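## Task

Get exactly one AA battery into the bin labelled R. Every other object must sit outside both bins, not above them, nothing may stick out over any bin wall, and both bins must be standing level when done.

## Robot and tools

ROBOT. Two six-joint arms, left_arm and right_arm. Joints in every row and every per-joint list run: waist, shoulder, elbow, forearm roll, wrist pitch, wrist roll. Stated ranges in radians: elbow -2.792 to 2.792, all other joints -6.283 to 6.283 (true ends may differ by 0.010). Each arm carries a three-pin gripper; the silicone pins (13.5 mm thick, 21 mm long) point along the gripper's +z, move together on one circle and rotate a free part slightly as they close. Grip with the pins only; a part pushed more than about 10 mm past end_effector_position toward the gripper body meets bare metal and slips. A block on a post juts about 15 cm off the wrist-roll axis toward the gripper's -y and turns with it; keep it clear of things.

FRAME. All reported positions (metres), quaternions (wxyz) and velocities use the scene frame: origin at table height midway between the nominal arm bases, +z up, +x out over the table, left_arm on +y. Camera left/right is not the same as this. Real bases sit off nominal (a BASES line gives them if present); printed hand poses can be a few cm off, more at long reach.

ROW FORMAT (shared by execute_actions and move). One flat list of 16 numbers, each in [-1, 1], covering both arms always: left_arm's 6 joint values, its diameter, its force, then right_arm's same 8. Joint values are offsets, not poses, measured from the Joint targets in effect when the action or move begins. Scale: 1.0 equals 1.553 rad for waist and shoulder, 2.33 rad for elbow, 2.913 rad for the three wrist joints. Diameter is absolute: -1 = 6.5 mm, +1 = 113.5 mm, linear. Force is absolute: -1 about 3 N, +1 about 80 N per pin (weaker near 24 mm; individual grippers vary; low force means slow fingers). To leave a gripper unchanged, resend its last diameter and force; 0 is a real command. To hold an arm, send 0 for its joints.

execute_actions(actions, cameras). actions is a list of actions; each action is a list of up to 15 rows, one per 1/30 s step, the last row repeated to fill 15 steps. Every row in an action counts from the targets at that action's start, so a repeated offset in a later action moves further. An action going over 0.010 rad beyond a joint range is rejected for both arms; a malformed action rejects the whole call. An empty list just reports state and images. Per step, targets stay within 0.506 (waist, shoulder), 0.759 (elbow), 0.949 (wrist joints) rad of measured angles, and are scaled back if the gripper would be sent over 70 mm away; large offsets need several actions. Max joint speed 2.09/3.14/3.93 rad/s.

move(target, speed, blend, blocking, cameras). target is one 16-number row or a list of up to 15 rows, all offsets from the same starting Joint targets. speed in rad/s, 0.01 to 3.92, default 0.5, for the joint with farthest to go. blend in rad rounds corners between listed targets. Paths last at least 0.5 s; beyond 10 s they stop short. No obstacle avoidance; joints lag. Gripper numbers of the first target are sent at the start; later ones only once everything rests at that target. blocking=false returns after about 0.5 s while the move runs. The result adds a move: line: done, off_target, moving, held or fault, plus limits=held if steps were withheld. done or off_target says nothing about contact.

wait(seconds 0 to 10): lets time pass holding commands. stop(): brakes a running move; fingers keep going. zoom_image(camera cam_left_wrist or cam_right_wrist, region [x0,y0,x1,y1] pixels, at most 504x504, origin top-left) of the latest image; images are 672x504. clear_fault(arm left_arm or right_arm) clears a reported torque or force fault. finished_scene(scene 1 or 2) ends the scene irreversibly; scene 1 is practice and can be skipped.

GRIPPING. For an outside grip on diameter d: open past d, then command 3 to 5 mm below d. Force rises to the set value within 0.5 s if the part is met within 6 mm of the command. While holding, send no new diameter or force (it may release); to change force, reopen and regrip. grip_status: busy, gripped, idle; diameter_measured in mm. A lost part after gripping is not reported.

RESULT LINES. Joint positions, Joint velocities (within noise when still), Joint targets (base for next offsets), Tool commands, Joint torques (sign: toward larger angle positive), External joint torques, Flange force (gripper axes, noisy), grip_status. Also watch for joint sent to its limit, joint command not followed (clearance check between arms changed targets), MOTOR HOT and OVER-TEMPERATURE FAULT (30 to 60 s brake).

AVOID. Arms are stiff: pressing even slightly beyond firm contact, or 144 N net force, or contact torque at limits (302, 302, 142, 40, 40, 40 N m) stops the arm until clear_fault; if a gripped object pins the arm, release first. Do not slam, hit hard, drop, or release moving parts; do not let anything leave the table. Never let the arms press or grip each other. Keep bins upright. Thinking lets simulated time run; long holds and stretched poses heat motors. Objects may get nudged occasionally; check images before finishing.

Each tool is called after ">>>" as name([rows], argument=value, ...), one row to a line, values as JSON.

## Session

>>> execute_actions(actions=[])

Scene clock: 0.00 s.
left_arm: end_effector_position=(+1.1244, +0.7389, +0.3927) diameter_measured=113.5 grip_status=idle end_effector_quat_wxyz=(+0.128, +0.825, -0.422, +0.352) | right_arm: end_effector_position=(+1.0273, -0.6812, +0.3450) diameter_measured=113.5 grip_status=idle end_effector_quat_wxyz=(+0.180, -0.339, +0.843, +0.378)
Joint positions: left_arm=[0.371 0.978 0.545 -0.724 1.344 2.953] | right_arm=[-0.241 1.026 0.575 0.852 1.687 -2.54]
Joint velocities: within noise
Joint torques (N m): no reading
External joint torques (N m): no reading
Flange force (N): no reading
Joint targets: left_arm=[0.371 0.978 0.545 -0.724 1.344 2.953] | right_arm=[-0.241 1.026 0.575 0.852 1.687 -2.540]
Tool commands: left_gripper/diameter=+1.0 left_gripper/force=-0.043478 right_gripper/diameter=+1.0 right_gripper/force=-0.043478

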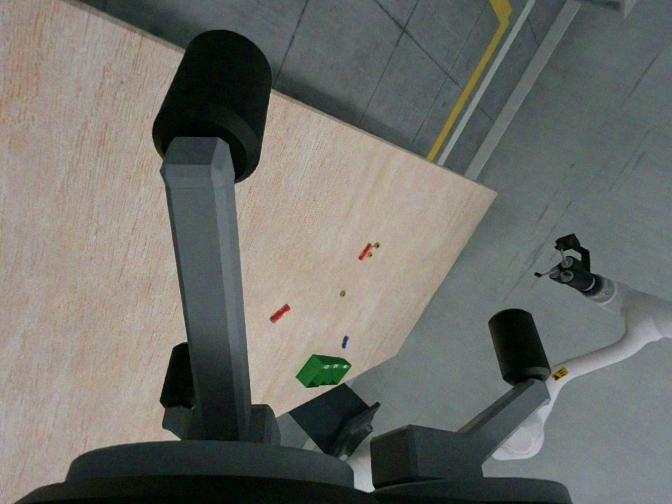

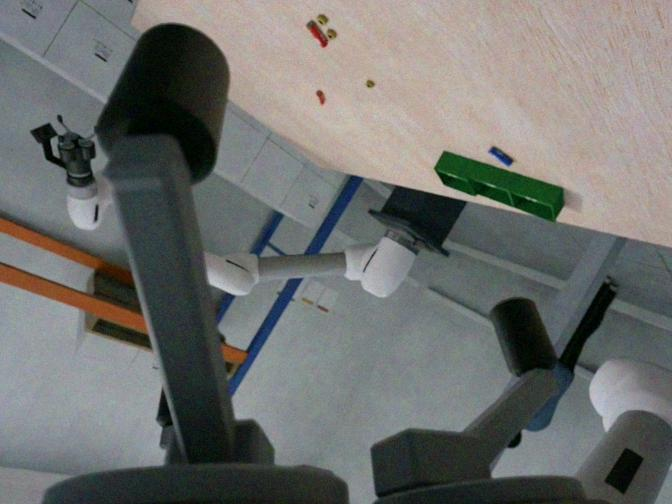

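>>> zoom_image(camera="cam_left_wrist", region=[250, 220, 420, 400])

>>> zoom_image(camera="cam_right_wrist", region=[400, 120, 600, 250])

>>> zoom_image(camera="cam_right_wrist", region=[280, 0, 420, 120])

Scaled by 2.800 from the camera's 672x504 image, which has a finer 960x720 frame.

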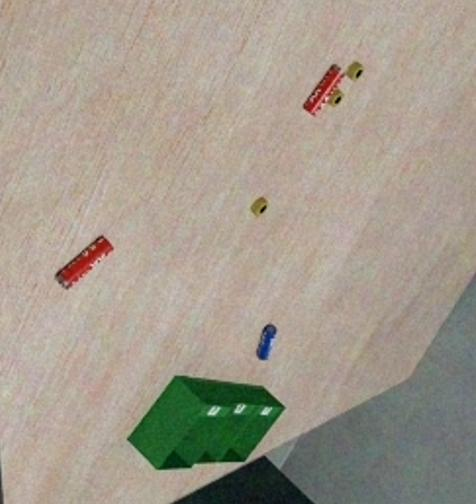

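Scaled by 2.520 from the camera's 672x504 image, which has a finer 960x720 frame.

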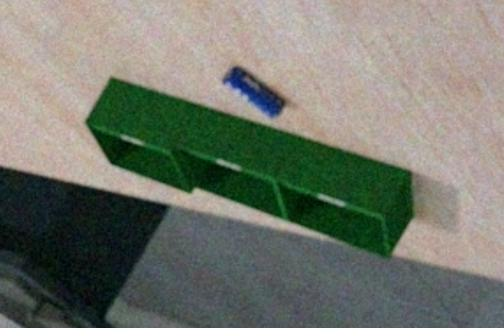

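Scaled by 3.600 from the camera's 672x504 image, which has a finer 960x720 frame.

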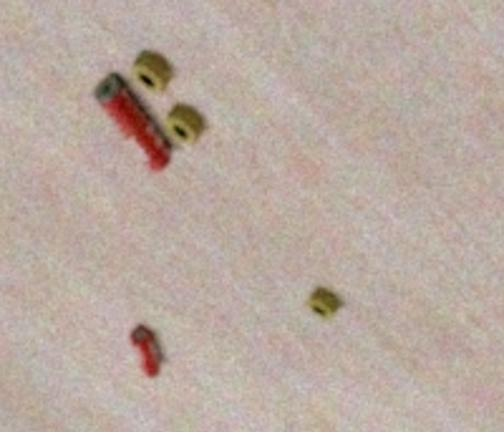

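>>> move(target=[0,-0.4366,0.4099,0.2485,0,0,1,-0.043478,0,-0.4675,0.397,-0.2925,-0.1184,0,1,-0.043478], speed=0.8)

Scene clock: 33.17 s.
left_arm: end_effector_position=(+0.6573, +0.7695, +0.3994) diameter_measured=113.5 grip_status=idle end_effector_quat_wxyz=(+0.001, +0.874, -0.486, -0.001) | right_arm: end_effector_position=(+0.6617, -0.8252, +0.3995) diameter_measured=113.5 grip_status=idle end_effector_quat_wxyz=(-0.001, -0.355, +0.935, +0.000)
Joint positions: left_arm=[0.371 0.3 1.5 0 1.344 2.953] | right_arm=[-0.241 0.3 1.5 0 1.342 -2.54]
Joint velocities: within noise
Joint torques (N m): left_arm=[-0.19 -75.57 -45.5 4.76 0.13 -0.02] | right_arm=[0.72 -79.63 -44.45 4.73 0.01 -0.25]
External joint torques (N m): left_arm=[0.15 1.38 2.29 -0.59 -0.29 0.02] | right_arm=[-0.72 4.17 0.56 -0.61 -0.15 0.25]
Flange force (N): left_arm=[-0.6 2.7 4.1] | right_arm=[-2.7 -4.6 2.5]
Joint targets: left_arm=[0.371 0.300 1.500 0.000 1.344 2.953] | right_arm=[-0.241 0.300 1.501 0.000 1.342 -2.540]
move: done

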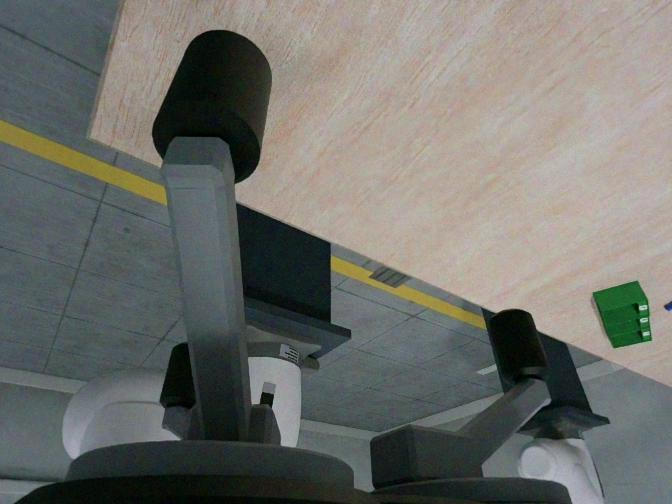

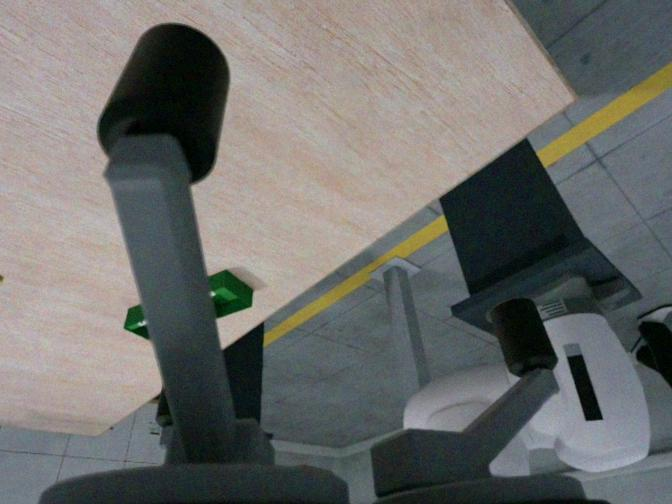

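>>> move(target=[-0.3735,-0.2305,0.1747,0,-0.0176,-0.5462,1,-0.043478,0.4679,-0.1983,0.1533,0,-0.0175,0.4995,1,-0.043478], speed=0.8)

Scene clock: 50.87 s.
left_arm: end_effector_position=(+0.4889, +0.4041, +0.3997) diameter_measured=113.5 grip_status=idle end_effector_quat_wxyz=(+0.000, +1.000, -0.002, -0.001) | right_arm: end_effector_position=(+0.4027, -0.4056, +0.4007) diameter_measured=113.5 grip_status=idle end_effector_quat_wxyz=(+0.000, +0.001, +1.000, +0.000)
Joint positions: left_arm=[-0.209 -0.058 1.907 0 1.293 1.362] | right_arm=[0.486 -0.008 1.858 0 1.292 -1.085]
Joint velocities: within noise
Joint torques (N m): left_arm=[-0.73 -35.57 -44.46 4.8 0.33 0.03] | right_arm=[0.25 -47.11 -43.66 4.52 0.24 -0.3]
External joint torques (N m): left_arm=[0.66 -0.57 2.07 -0.57 -0.3 -0.03] | right_arm=[-0.28 4.89 0.54 -0.5 -0.17 0.3]
Flange force (N): left_arm=[-3.8 -1.8 3.2] | right_arm=[-6.0 3.7 3.3]
Joint targets: left_arm=[-0.209 -0.058 1.907 0.000 1.293 1.362] | right_arm=[0.486 -0.008 1.858 0.000 1.292 -1.085]
move: done

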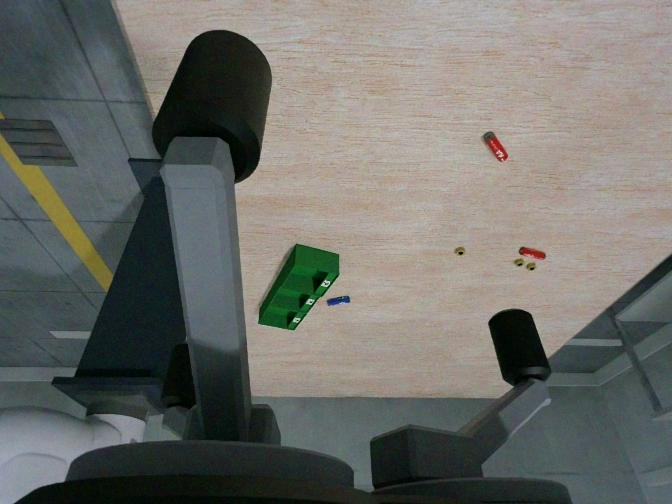

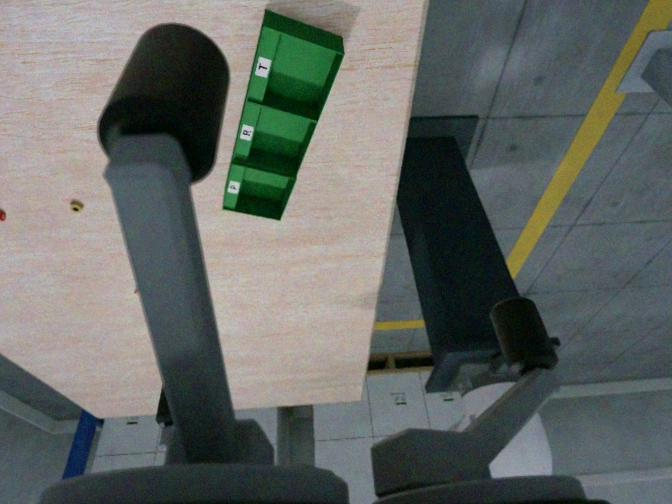

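>>> zoom_image(camera="cam_left_wrist", region=[240, 220, 400, 340])

>>> zoom_image(camera="cam_left_wrist", region=[430, 110, 590, 290])

>>> zoom_image(camera="cam_right_wrist", region=[180, 0, 360, 240])

Scaled by 3.150 from the camera's 672x504 image, which has a finer 960x720 frame.

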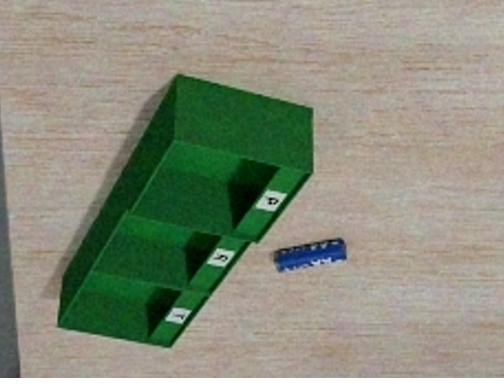

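Scaled by 2.800 from the camera's 672x504 image, which has a finer 960x720 frame.

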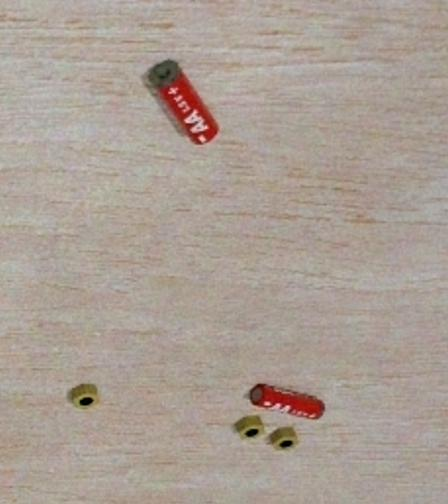

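Scaled by 2.100 from the camera's 672x504 image, which has a finer 960x720 frame.

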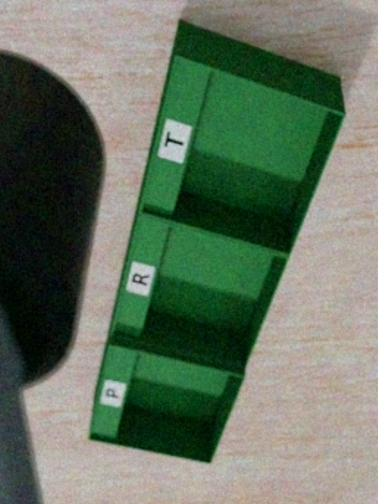

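>>> move(target=[0,0,0,0,0,0,-0.8,-0.043478,0,0,0,0,0,0,1,-0.043478], cameras=["cam_left_wrist"])

>>> zoom_image(camera="cam_left_wrist", region=[150, 0, 550, 420])

Scene clock: 71.90 s.
left_arm: end_effector_position=(+0.4889, +0.4041, +0.3997) diameter_measured=17.3 grip_status=idle end_effector_quat_wxyz=(+0.000, +1.000, -0.002, -0.001) | right_arm: end_effector_position=(+0.4027, -0.4056, +0.4007) diameter_measured=113.5 grip_status=idle end_effector_quat_wxyz=(+0.000, +0.001, +1.000, +0.000)
Joint positions: left_arm=[-0.209 -0.058 1.907 0 1.293 1.362] | right_arm=[0.486 -0.008 1.858 0 1.292 -1.085]
Joint velocities: within noise
Joint torques (N m): left_arm=[-0.42 -35.52 -44.35 4.83 0.33 0.02] | right_arm=[0.26 -47.16 -43.68 4.54 0.28 -0.28]
External joint torques (N m): left_arm=[0.36 -0.77 1.87 -0.59 -0.3 -0.02] | right_arm=[-0.25 4.92 0.59 -0.53 -0.21 0.28]
Flange force (N): left_arm=[-3.9 -1.2 2.9] | right_arm=[-6.0 3.7 3.5]
Joint targets: left_arm=[-0.209 -0.058 1.907 0.000 1.293 1.362] | right_arm=[0.486 -0.008 1.858 0.000 1.292 -1.085]
move: done
Images, in order (width x height): cam_left_wrist 672x504.

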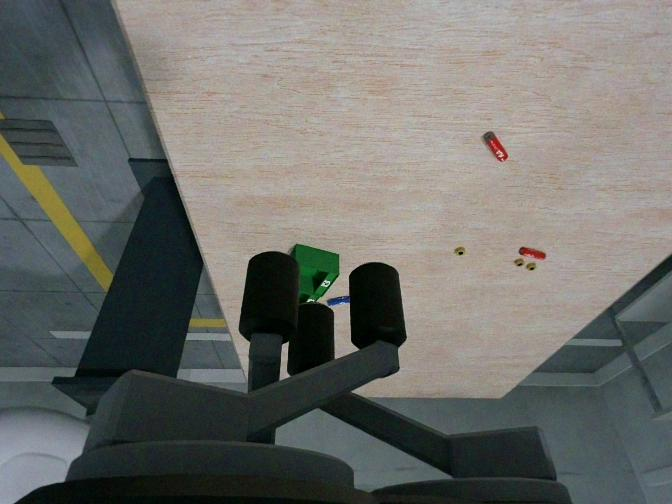

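Scaled by 1.200 from the camera's 672x504 image, which has a finer 960x720 frame.

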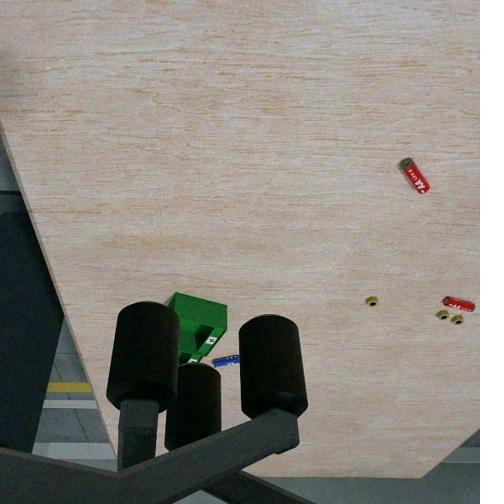

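>>> move(target=[-0.0953,0.3694,-0.1888,0,-0.046,0.219,-0.28,-0.043478,-0.58,0,0,0,0,0,1,-0.043478], speed=0.7, cameras=["cam_left_wrist"])

>>> zoom_image(camera="cam_left_wrist", region=[180, 0, 672, 400])

Scene clock: 93.27 s.
left_arm: end_effector_position=(+0.7689, +0.2199, +0.2498) diameter_measured=44.9 grip_status=idle end_effector_quat_wxyz=(+0.000, +0.923, -0.385, +0.000) | right_arm: end_effector_position=(+0.4485, -0.8679, +0.4006) diameter_measured=113.5 grip_status=idle end_effector_quat_wxyz=(+0.000, +0.436, +0.900, +0.000)
Joint positions: left_arm=[-0.357 0.516 1.468 0 1.159 2] | right_arm=[-0.415 -0.008 1.858 0 1.292 -1.085]
Joint velocities: within noise
Joint torques (N m): left_arm=[-0.51 -94.13 -42.41 4.63 0.21 0.03] | right_arm=[-0.63 -47.16 -43.72 4.54 0.24 -0.22]
External joint torques (N m): left_arm=[0.26 1.68 1.87 -0.61 -0.28 -0.03] | right_arm=[0.58 4.96 0.59 -0.53 -0.17 0.22]
Flange force (N): left_arm=[-2.1 0.7 3.2] | right_arm=[-5.3 5.0 3.4]
Joint targets: left_arm=[-0.357 0.516 1.468 0.000 1.159 2.000] | right_arm=[-0.415 -0.008 1.858 0.000 1.292 -1.085]
move: done
Images, in order (width x height): cam_left_wrist 672x504.

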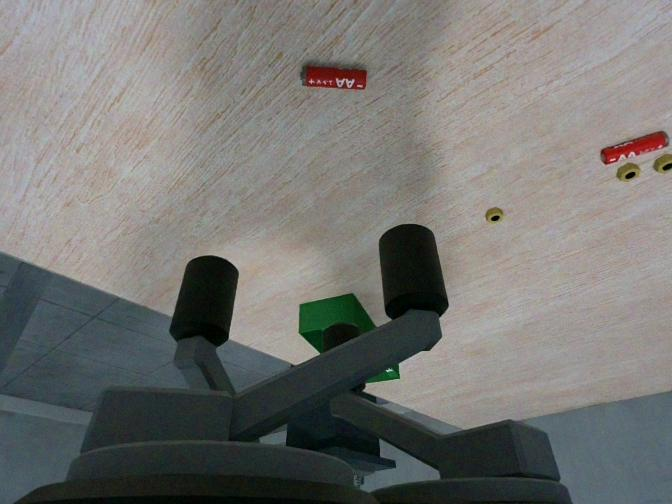

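Scaled by 1.024 from the camera's 672x504 image, which has a finer 960x720 frame.

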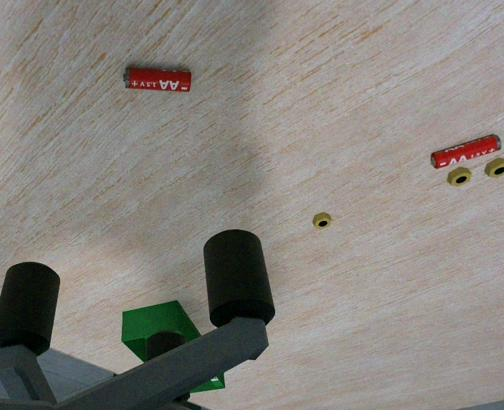

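>>> move(target=[-0.0702,0.0616,0.0839,0,-0.1004,-0.0203,-0.28,-0.043478,0,0,0,0,0,0,1,-0.043478], speed=0.3, cameras=["cam_left_wrist"])

>>> zoom_image(camera="cam_left_wrist", region=[150, 50, 550, 450])

Scene clock: 111.97 s.
left_arm: end_effector_position=(+0.7049, +0.1528, +0.0804) diameter_measured=44.9 grip_status=idle end_effector_quat_wxyz=(+0.000, +0.913, -0.408, +0.000) | right_arm: end_effector_position=(+0.4484, -0.8680, +0.4007) diameter_measured=113.5 grip_status=idle end_effector_quat_wxyz=(+0.000, +0.436, +0.900, +0.000)
Joint positions: left_arm=[-0.466 0.612 1.663 0 0.867 1.941] | right_arm=[-0.415 -0.008 1.858 0 1.292 -1.085]
Joint velocities: within noise
Joint torques (N m): left_arm=[-0.46 -96.35 -36 3.92 0.24 0.04] | right_arm=[0.47 -47.24 -43.6 4.53 0.3 -0.3]
External joint torques (N m): left_arm=[0.32 2.49 2.36 -0.58 -0.3 -0.04] | right_arm=[-0.47 5.03 0.55 -0.53 -0.23 0.29]
Flange force (N): left_arm=[-2.5 0.7 4.1] | right_arm=[-6.3 3.5 3.5]
Joint targets: left_arm=[-0.466 0.612 1.663 0.000 0.867 1.941] | right_arm=[-0.415 -0.008 1.858 0.000 1.292 -1.085]
move: done
Images, in order (width x height): cam_left_wrist 672x504.

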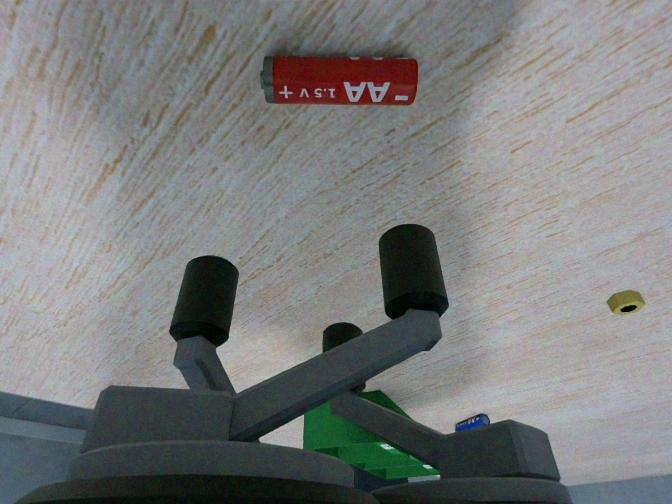

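Scaled by 1.260 from the camera's 672x504 image, which has a finer 960x720 frame.

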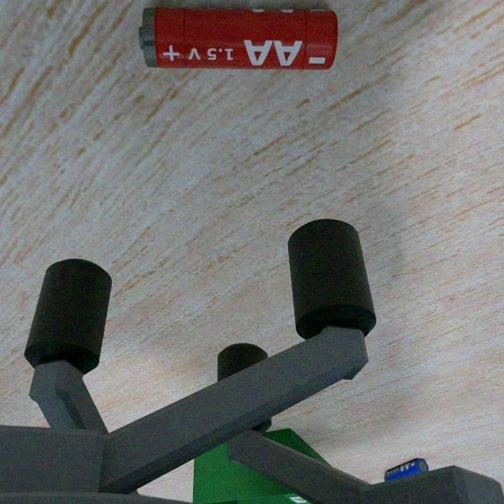

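>>> move(target=[0.0189,0.0405,-0.0099,0,-0.0138,0.01,-0.28,-0.043478,0,0,0,0,0,0,1,-0.043478], speed=0.15, cameras=["cam_left_wrist"])

>>> zoom_image(camera="cam_left_wrist", region=[150, 50, 550, 450])

Scene clock: 123.00 s.
left_arm: end_effector_position=(+0.7290, +0.1668, +0.0404) diameter_measured=44.9 grip_status=idle end_effector_quat_wxyz=(+0.000, +0.913, -0.407, +0.000) | right_arm: end_effector_position=(+0.4484, -0.8680, +0.4007) diameter_measured=113.5 grip_status=idle end_effector_quat_wxyz=(+0.000, +0.436, +0.900, +0.000)
Joint positions: left_arm=[-0.437 0.675 1.64 0 0.826 1.97] | right_arm=[-0.415 -0.008 1.858 0 1.292 -1.085]
Joint velocities: within noise
Joint torques (N m): left_arm=[-0.4 -100.49 -34.31 3.8 0.21 0.03] | right_arm=[0.52 -47.24 -43.63 4.51 0.24 -0.3]
External joint torques (N m): left_arm=[0.33 2.02 1.66 -0.56 -0.29 -0.03] | right_arm=[-0.53 5.04 0.51 -0.5 -0.17 0.3]
Flange force (N): left_arm=[-1.7 0.4 3.1] | right_arm=[-6.5 3.5 3.4]
Joint targets: left_arm=[-0.437 0.675 1.640 0.000 0.826 1.970] | right_arm=[-0.415 -0.008 1.858 0.000 1.292 -1.085]
move: done
Images, in order (width x height): cam_left_wrist 672x504.

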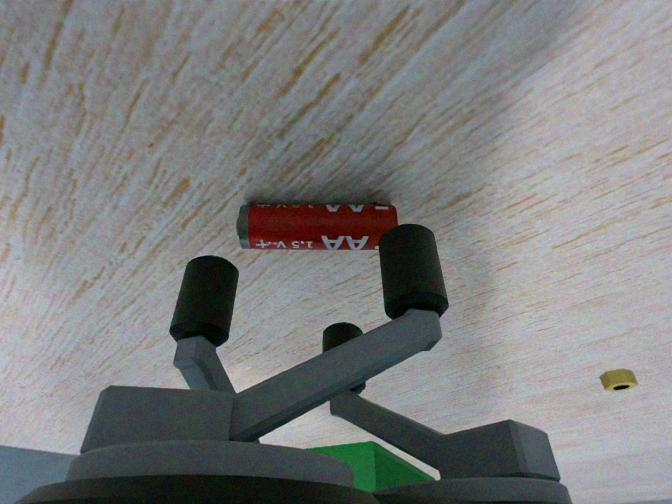

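Scaled by 1.260 from the camera's 672x504 image, which has a finer 960x720 frame.

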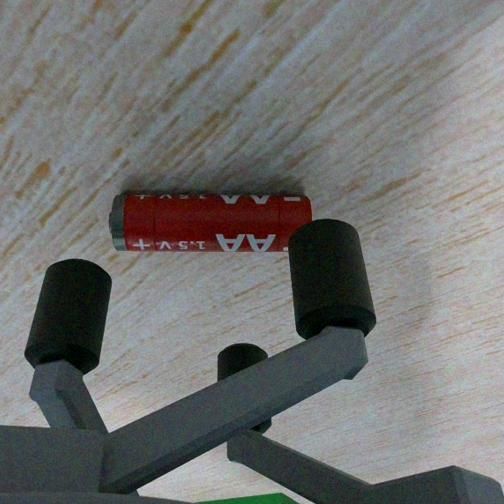

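>>> move(target=[0.0028,0.019,0.0019,0,-0.0115,0.0015,-0.28,-0.043478,0,0,0,0,0,0,1,-0.043478], speed=0.04, cameras=["cam_left_wrist"])

>>> zoom_image(camera="cam_left_wrist", region=[150, 150, 500, 430])

Scene clock: 133.30 s.
left_arm: end_effector_position=(+0.7311, +0.1697, +0.0149) diameter_measured=44.9 grip_status=idle end_effector_quat_wxyz=(+0.000, +0.913, -0.407, +0.000) | right_arm: end_effector_position=(+0.4484, -0.8680, +0.4007) diameter_measured=113.5 grip_status=idle end_effector_quat_wxyz=(+0.000, +0.436, +0.900, +0.000)
Joint positions: left_arm=[-0.432 0.704 1.644 0 0.793 1.974] | right_arm=[-0.415 -0.008 1.858 0 1.292 -1.085]
Joint velocities: within noise
Joint torques (N m): left_arm=[-0.17 -101.89 -33.38 3.69 0.21 0] | right_arm=[0.62 -47.04 -43.6 4.5 0.25 -0.31]
External joint torques (N m): left_arm=[0.1 2.18 1.84 -0.56 -0.27 0] | right_arm=[-0.63 4.9 0.52 -0.48 -0.18 0.31]
Flange force (N): left_arm=[-1.9 0.8 3.3] | right_arm=[-6.3 3.2 3.3]
Joint targets: left_arm=[-0.432 0.704 1.644 0.000 0.793 1.974] | right_arm=[-0.415 -0.008 1.858 0.000 1.292 -1.085]
move: done
Images, in order (width x height): cam_left_wrist 672x504.

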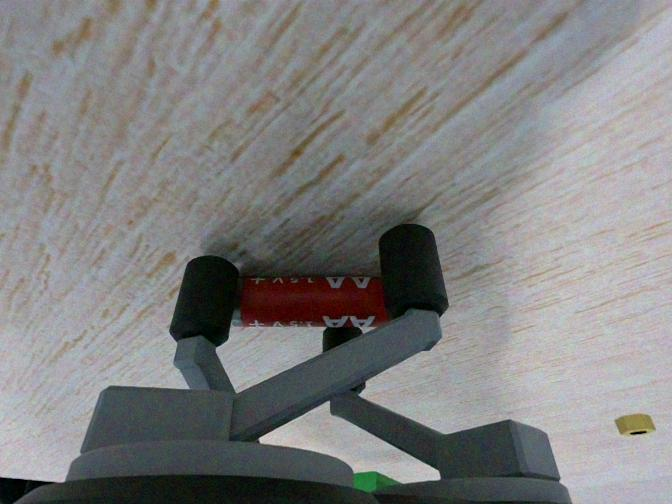

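Scaled by 1.440 from the camera's 672x504 image, which has a finer 960x720 frame.

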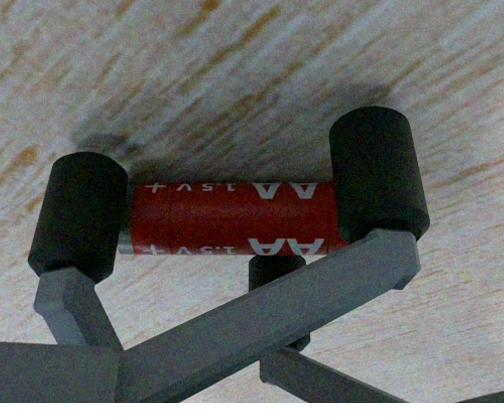

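>>> move(target=[0,0,0,0,0,0,-0.75,-0.2,0,0,0,0,0,0,1,-0.043478], cameras=["cam_left_wrist"])

>>> zoom_image(camera="cam_left_wrist", region=[150, 150, 500, 430])

Scene clock: 137.20 s.
left_arm: end_effector_position=(+0.7312, +0.1697, +0.0149) diameter_measured=20.6 grip_status=gripped end_effector_quat_wxyz=(+0.000, +0.913, -0.407, +0.000) | right_arm: end_effector_position=(+0.4484, -0.8680, +0.4007) diameter_measured=113.5 grip_status=idle end_effector_quat_wxyz=(+0.000, +0.436, +0.900, +0.000)
Joint positions: left_arm=[-0.432 0.704 1.644 0 0.793 1.974] | right_arm=[-0.415 -0.008 1.858 0 1.292 -1.085]
Joint velocities: within noise
Joint torques (N m): left_arm=[-0.37 -101.69 -33.22 3.69 0.23 -0.03] | right_arm=[0.6 -46.8 -43.54 4.49 0.26 -0.26]
External joint torques (N m): left_arm=[0.5 2.14 1.69 -0.55 -0.3 0.03] | right_arm=[-0.61 4.58 0.39 -0.48 -0.19 0.26]
Flange force (N): left_arm=[-1.9 0.2 3.2] | right_arm=[-6.1 3.0 3.0]
Joint targets: left_arm=[-0.432 0.704 1.644 0.000 0.793 1.974] | right_arm=[-0.415 -0.008 1.858 0.000 1.292 -1.085]
move: done
Images, in order (width x height): cam_left_wrist 672x504.

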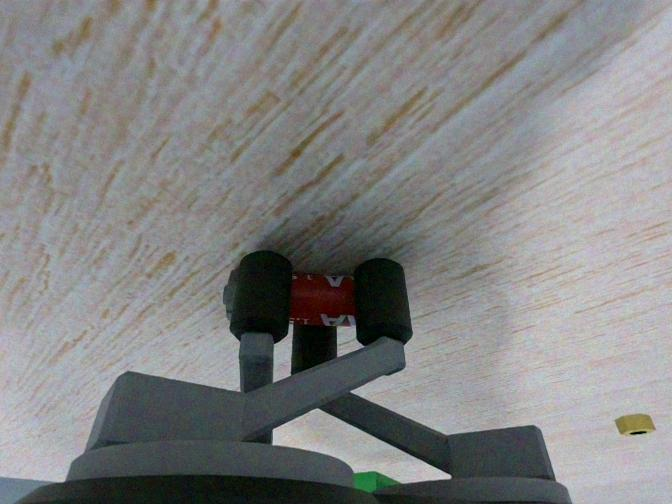

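Scaled by 1.440 from the camera's 672x504 image, which has a finer 960x720 frame.

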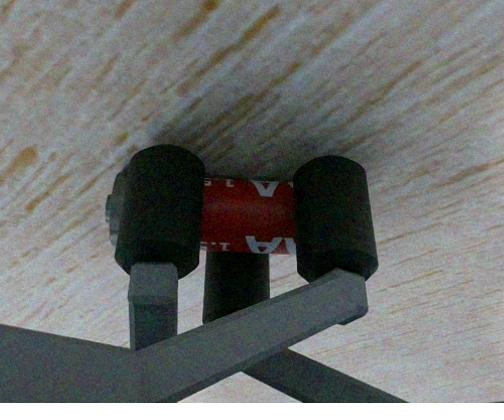

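>>> move([
  [0,-0.1288,0,0,0.0687,0,-0.75,-0.2,0,0,0,0,0,0,1,-0.043478],
  [-0.2698,-0.2537,0.0562,0,0.0905,-0.2746,-0.75,-0.2,0,0,0,0,0,0,1,-0.043478],
], speed=[0.2,0.5], blend=0.05, cameras=["cam_left_wrist"])

>>> zoom_image(camera="cam_left_wrist", region=[150, 0, 550, 430])

Scene clock: 150.37 s.
left_arm: end_effector_position=(+0.4611, -0.0111, +0.2499) diameter_measured=20.6 grip_status=gripped end_effector_quat_wxyz=(+0.000, +0.974, -0.227, +0.000) | right_arm: end_effector_position=(+0.4484, -0.8680, +0.4007) diameter_measured=113.5 grip_status=idle end_effector_quat_wxyz=(+0.000, +0.436, +0.900, +0.000)
Joint positions: left_arm=[-0.852 0.31 1.775 0 1.057 1.174] | right_arm=[-0.415 -0.008 1.858 0 1.292 -1.085]
Joint velocities: within noise
Joint torques (N m): left_arm=[-0.22 -71.34 -40.2 4.44 0.28 0.04] | right_arm=[0.23 -47.13 -43.67 4.54 0.32 -0.22]
External joint torques (N m): left_arm=[0.21 0.95 1.83 -0.61 -0.23 -0.04] | right_arm=[-0.22 4.89 0.59 -0.53 -0.24 0.22]
Flange force (N): left_arm=[-2.2 -1.0 2.9] | right_arm=[-6.0 3.6 3.5]
Joint targets: left_arm=[-0.852 0.310 1.775 0.000 1.057 1.174] | right_arm=[-0.415 -0.008 1.858 0.000 1.292 -1.085]
move: done; blend cut to 0 rad at target 1
Images, in order (width x height): cam_left_wrist 672x504.

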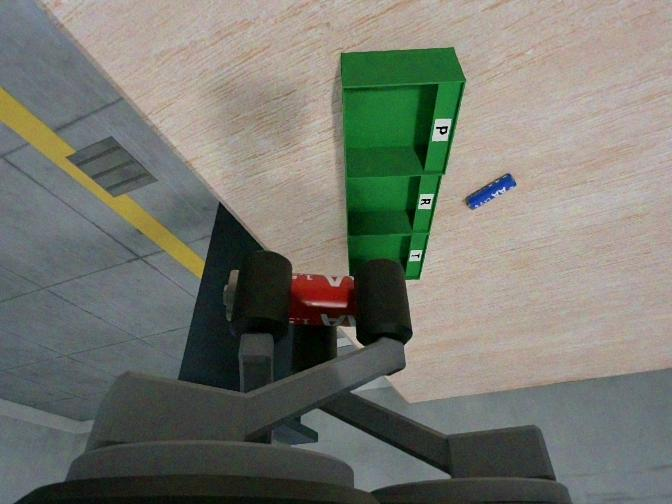

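Scaled by 1.172 from the camera's 672x504 image, which has a finer 960x720 frame.

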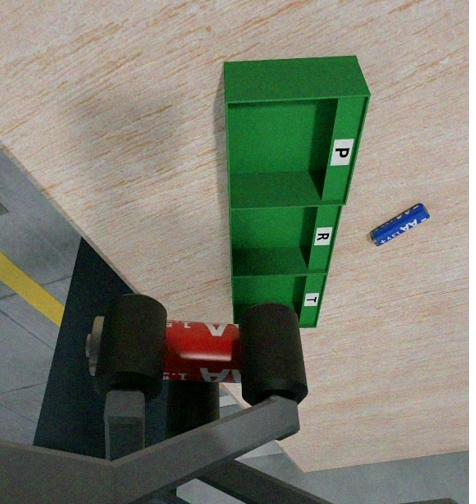

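>>> move(target=[-0.1039,0.1877,-0.0597,0,-0.0525,-0.0726,-0.75,-0.2,0,0,0,0,0,0,1,-0.043478], speed=0.25)

>>> zoom_image(camera="cam_left_wrist", region=[150, 50, 550, 450])

Scene clock: 175.80 s.
left_arm: end_effector_position=(+0.4370, -0.1776, +0.1000) diameter_measured=20.6 grip_status=gripped end_effector_quat_wxyz=(+0.000, +0.979, -0.203, +0.000) | right_arm: end_effector_position=(+0.4484, -0.8680, +0.4007) diameter_measured=113.5 grip_status=idle end_effector_quat_wxyz=(+0.000, +0.436, +0.900, +0.000)
Joint positions: left_arm=[-1.013 0.601 1.636 0 0.904 0.963] | right_arm=[-0.415 -0.008 1.858 0 1.292 -1.085]
Joint velocities: within noise
Joint torques (N m): left_arm=[-1 -96.25 -36.39 4.01 0.36 0] | right_arm=[0.59 -46.7 -43.61 4.53 0.22 -0.32]
External joint torques (N m): left_arm=[0.98 1.87 1.73 -0.56 -0.27 0] | right_arm=[-0.59 4.48 0.48 -0.52 -0.16 0.32]
Flange force (N): left_arm=[-0.9 -2.0 3.1] | right_arm=[-5.8 2.9 3.0]
Joint targets: left_arm=[-1.013 0.602 1.636 0.000 0.904 0.963] | right_arm=[-0.415 -0.008 1.858 0.000 1.292 -1.085]
move: done

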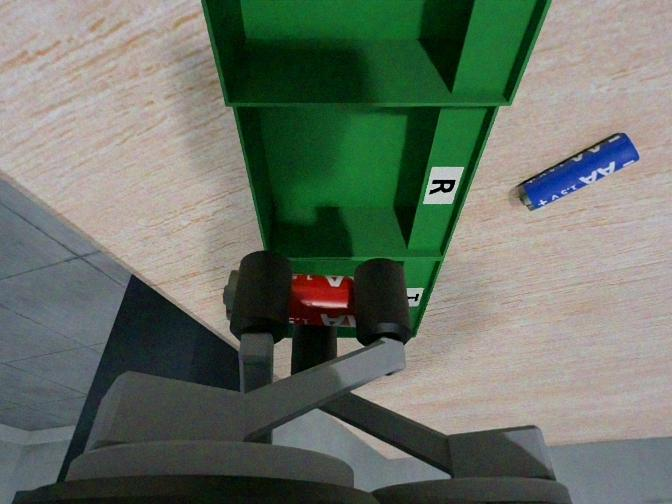

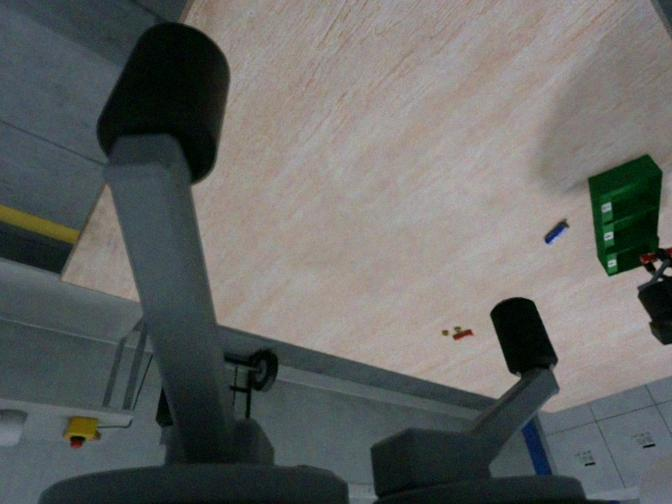

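Scaled by 1.260 from the camera's 672x504 image, which has a finer 960x720 frame.

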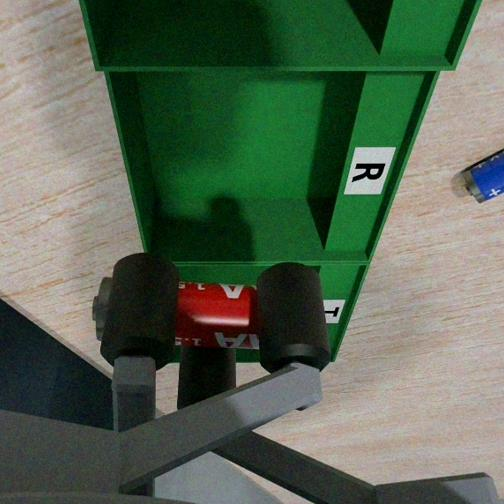

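>>> move(target=[-0.006,0.0527,-0.0109,0,-0.0195,-0.0032,-0.75,-0.2,0,0,0,0,0,0,1,-0.043478], speed=0.1, cameras=["cam_left_wrist"])

>>> zoom_image(camera="cam_left_wrist", region=[100, 100, 550, 450])

Scene clock: 207.47 s.
left_arm: end_effector_position=(+0.4415, -0.1993, +0.0453) diameter_measured=20.6 grip_status=gripped end_effector_quat_wxyz=(+0.000, +0.979, -0.203, +0.000) | right_arm: end_effector_position=(+0.4484, -0.8680, +0.4007) diameter_measured=113.5 grip_status=idle end_effector_quat_wxyz=(+0.000, +0.436, +0.900, +0.000)
Joint positions: left_arm=[-1.022 0.683 1.611 0 0.847 0.954] | right_arm=[-0.415 -0.008 1.858 0 1.292 -1.085]
Joint velocities: within noise
Joint torques (N m): left_arm=[-0.27 -101.81 -34.82 3.81 0.37 0.01] | right_arm=[0.45 -46.99 -43.54 4.44 0.26 -0.29]
External joint torques (N m): left_arm=[0.36 2.43 1.89 -0.54 -0.28 -0.01] | right_arm=[-0.45 4.7 0.43 -0.42 -0.18 0.29]
Flange force (N): left_arm=[-1.3 -1.3 3.6] | right_arm=[-6.0 3.4 3.1]
Joint targets: left_arm=[-1.022 0.683 1.611 0.000 0.847 0.954] | right_arm=[-0.415 -0.008 1.858 0.000 1.292 -1.085]
move: done
Images, in order (width x height): cam_left_wrist 672x504.

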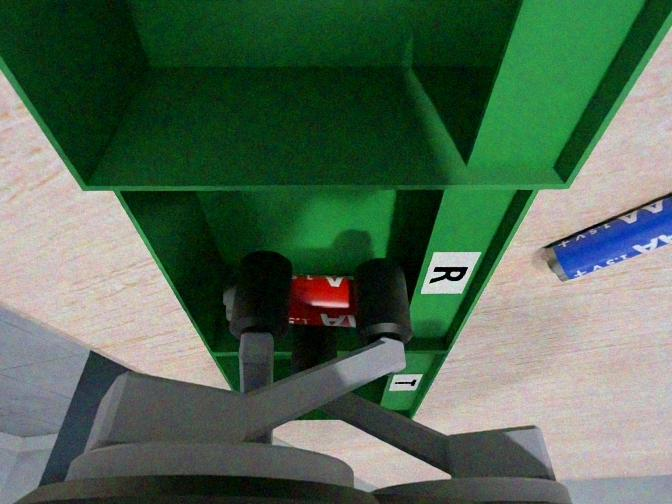

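Scaled by 1.120 from the camera's 672x504 image, which has a finer 960x720 frame.

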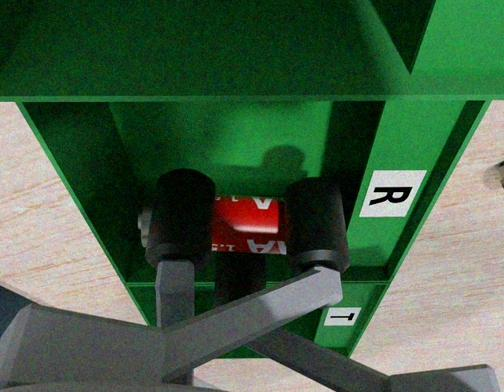

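>>> move(target=[0,0.0104,0.0019,0,-0.0071,0,-0.75,-0.2,0,0,0,0,0,0,1,-0.043478], speed=0.03, cameras=["cam_left_wrist"])

>>> zoom_image(camera="cam_left_wrist", region=[100, 150, 550, 500])

Scene clock: 215.80 s.
left_arm: end_effector_position=(+0.4415, -0.1993, +0.0304) diameter_measured=20.6 grip_status=gripped end_effector_quat_wxyz=(+0.000, +0.979, -0.203, +0.000) | right_arm: end_effector_position=(+0.4484, -0.8680, +0.4007) diameter_measured=113.5 grip_status=idle end_effector_quat_wxyz=(+0.000, +0.436, +0.900, +0.000)
Joint positions: left_arm=[-1.022 0.7 1.615 0 0.826 0.954] | right_arm=[-0.415 -0.008 1.858 0 1.292 -1.085]
Joint velocities: within noise
Joint torques (N m): left_arm=[-0.16 -102.6 -34.22 3.78 0.38 0.01] | right_arm=[0.55 -46.72 -43.71 4.56 0.25 -0.27]
External joint torques (N m): left_arm=[0.32 2.33 1.75 -0.54 -0.3 -0.01] | right_arm=[-0.56 4.48 0.59 -0.55 -0.19 0.27]
Flange force (N): left_arm=[-1.2 -1.2 3.4] | right_arm=[-5.6 2.8 3.3]
Joint targets: left_arm=[-1.022 0.700 1.615 0.000 0.826 0.954] | right_arm=[-0.415 -0.008 1.858 0.000 1.292 -1.085]
move: done
Images, in order (width x height): cam_left_wrist 672x504.

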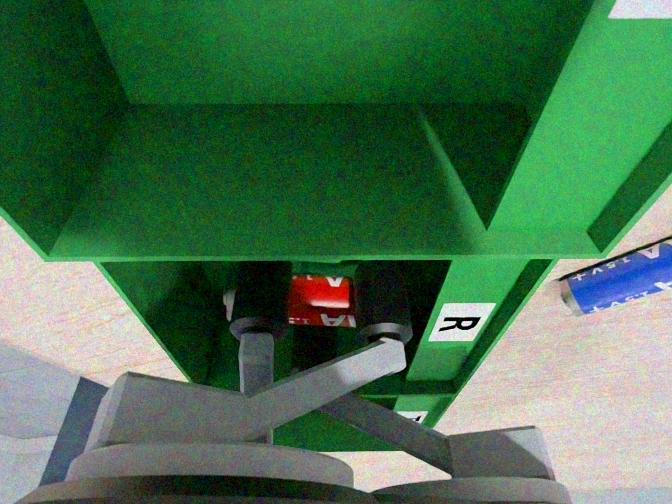

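Scaled by 1.120 from the camera's 672x504 image, which has a finer 960x720 frame.

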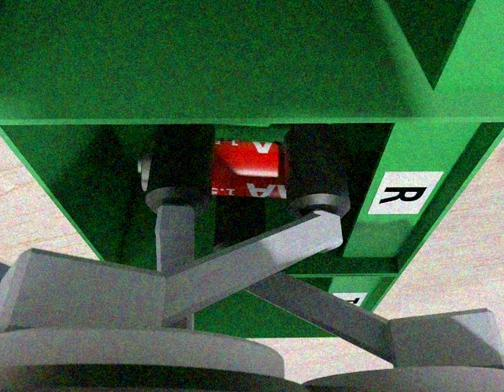

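>>> move(target=[0,0.0019,0,0,-0.001,0,-0.75,-0.2,0,0,0,0,0,0,1,-0.043478], speed=0.03, cameras=["cam_left_wrist"])

>>> zoom_image(camera="cam_left_wrist", region=[200, 250, 500, 480])

>>> move(target=[0,0,0,0,0,0,-0.5,-0.9,0,0,0,0,0,0,1,-0.043478], cameras=["cam_left_wrist"])

>>> zoom_image(camera="cam_left_wrist", region=[100, 150, 550, 500])

Scene clock: 223.03 s.
left_arm: end_effector_position=(+0.4416, -0.1995, +0.0280) diameter_measured=20.6 grip_status=gripped end_effector_quat_wxyz=(+0.000, +0.979, -0.203, +0.000) | right_arm: end_effector_position=(+0.4484, -0.8680, +0.4007) diameter_measured=113.5 grip_status=idle end_effector_quat_wxyz=(+0.000, +0.436, +0.900, +0.000)
Joint positions: left_arm=[-1.022 0.703 1.615 0 0.823 0.954] | right_arm=[-0.415 -0.008 1.858 0 1.292 -1.085]
Joint velocities: within noise
Joint torques (N m): left_arm=[-0.31 -102.66 -34.19 3.77 0.37 0.04] | right_arm=[0.23 -47.07 -43.66 4.52 0.33 -0.28]
External joint torques (N m): left_arm=[0.34 2.42 1.88 -0.55 -0.29 -0.04] | right_arm=[-0.25 4.93 0.54 -0.51 -0.26 0.28]
Flange force (N): left_arm=[-1.4 -1.3 3.5] | right_arm=[-6.0 3.8 3.5]
Joint targets: left_arm=[-1.022 0.703 1.615 0.000 0.823 0.954] | right_arm=[-0.415 -0.008 1.858 0.000 1.292 -1.085]
move: done
Images, in order (width x height): cam_left_wrist 672x504.

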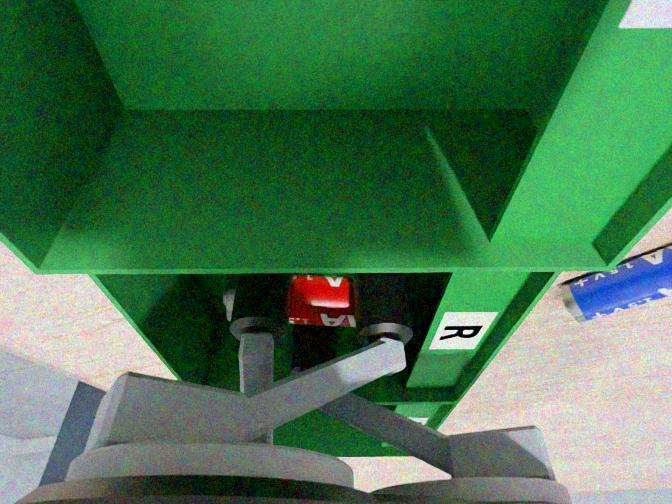

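Scaled by 1.680 from the camera's 672x504 image, which has a finer 960x720 frame.

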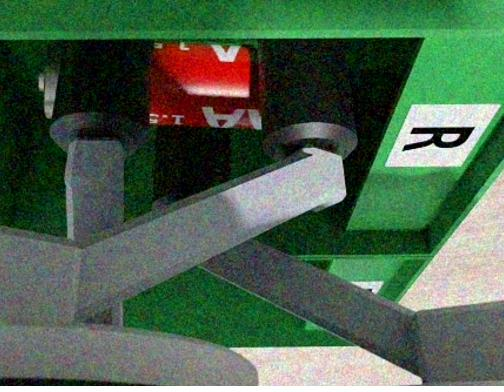

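Scene clock: 223.63 s.
left_arm: end_effector_position=(+0.4416, -0.1995, +0.0280) diameter_measured=33.1 grip_status=idle end_effector_quat_wxyz=(+0.000, +0.979, -0.203, +0.000) | right_arm: end_effector_position=(+0.4484, -0.8680, +0.4007) diameter_measured=113.5 grip_status=idle end_effector_quat_wxyz=(+0.000, +0.436, +0.900, +0.000)
Joint positions: left_arm=[-1.022 0.703 1.615 0 0.823 0.954] | right_arm=[-0.415 -0.008 1.858 0 1.292 -1.085]
Joint velocities: within noise
Joint torques (N m): left_arm=[-0.31 -102.37 -34 3.75 0.41 0.04] | right_arm=[-0.1 -47.2 -43.61 4.49 0.25 -0.27]
External joint torques (N m): left_arm=[0.24 2.02 1.68 -0.54 -0.32 -0.04] | right_arm=[0.1 4.91 0.44 -0.47 -0.19 0.27]
Flange force (N): left_arm=[-1.5 -1.2 3.1] | right_arm=[-5.8 4.4 3.2]
Joint targets: left_arm=[-1.022 0.703 1.615 0.000 0.823 0.954] | right_arm=[-0.415 -0.008 1.858 0.000 1.292 -1.085]
move: done
Images, in order (width x height): cam_left_wrist 672x504.

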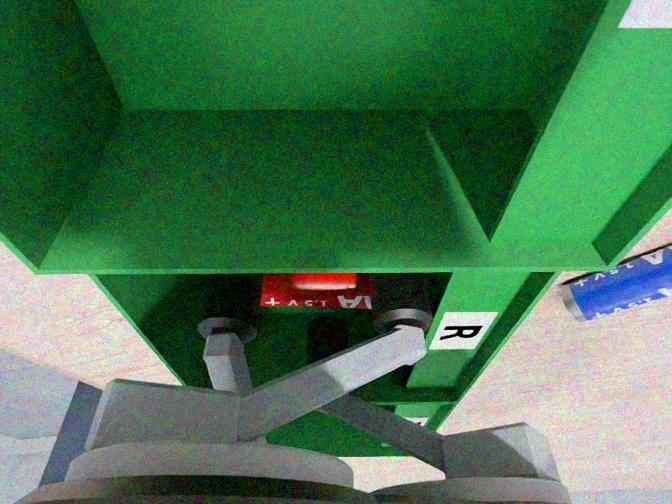

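Scaled by 1.120 from the camera's 672x504 image, which has a finer 960x720 frame.

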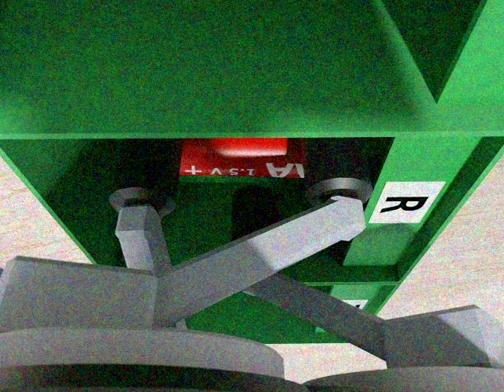

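Released. Raise straight up: shoulder back with wrist compensation.

>>> move([
  [0,-0.035,0,0,0.0187,0,-0.5,-0.9,0,0,0,0,0,0,1,-0.043478],
  [0,-0.2,0,0,0.1066,0,-0.5,-0.9,0,0,0,0,0,0,1,-0.043478],
], speed=[0.1,0.4], cameras=["cam_left_wrist"])

>>> zoom_image(camera="cam_left_wrist", region=[200, 0, 672, 400])

Scene clock: 228.30 s.
left_arm: end_effector_position=(+0.4068, -0.1420, +0.2713) diameter_measured=33.1 grip_status=idle end_effector_quat_wxyz=(+0.000, +0.979, -0.203, +0.000) | right_arm: end_effector_position=(+0.4484, -0.8680, +0.4007) diameter_measured=113.5 grip_status=idle end_effector_quat_wxyz=(+0.000, +0.436, +0.900, +0.000)
Joint positions: left_arm=[-1.022 0.392 1.615 0 1.134 0.954] | right_arm=[-0.415 -0.008 1.858 0 1.292 -1.085]
Joint velocities: within noise
Joint torques (N m): left_arm=[-0.27 -81.58 -41.87 4.55 0.38 0] | right_arm=[0.41 -46.76 -43.5 4.49 0.29 -0.27]
External joint torques (N m): left_arm=[0.32 1.9 2.11 -0.59 -0.29 0] | right_arm=[-0.41 4.53 0.39 -0.47 -0.22 0.27]
Flange force (N): left_arm=[-1.4 -1.4 3.8] | right_arm=[-5.8 3.3 3.1]
Joint targets: left_arm=[-1.022 0.392 1.615 0.000 1.134 0.954] | right_arm=[-0.415 -0.008 1.858 0.000 1.292 -1.085]
move: done
Images, in order (width x height): cam_left_wrist 672x504.

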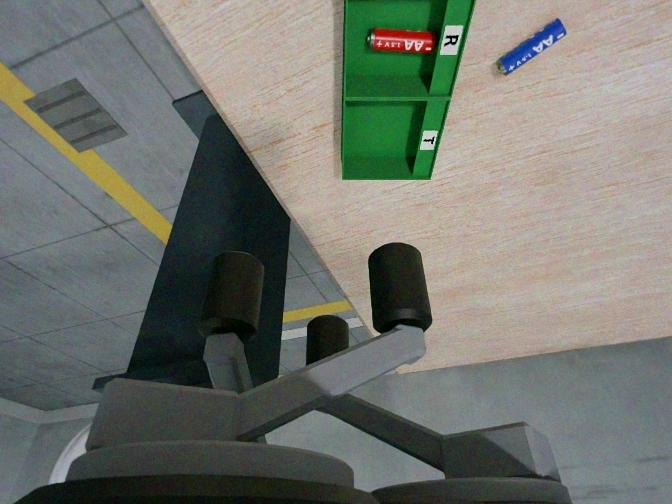

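Scaled by 1.068 from the camera's 672x504 image, which has a finer 960x720 frame.

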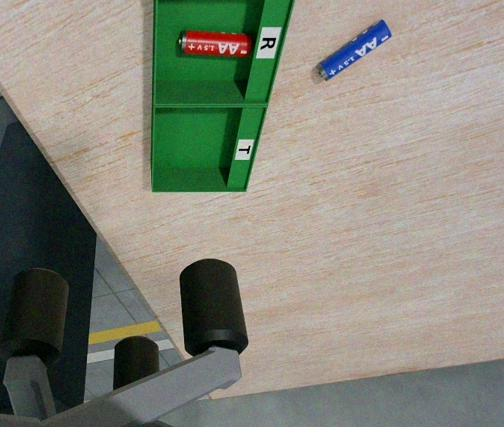

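>>> finished_scene(scene=2)

The scene is finished: the task was done.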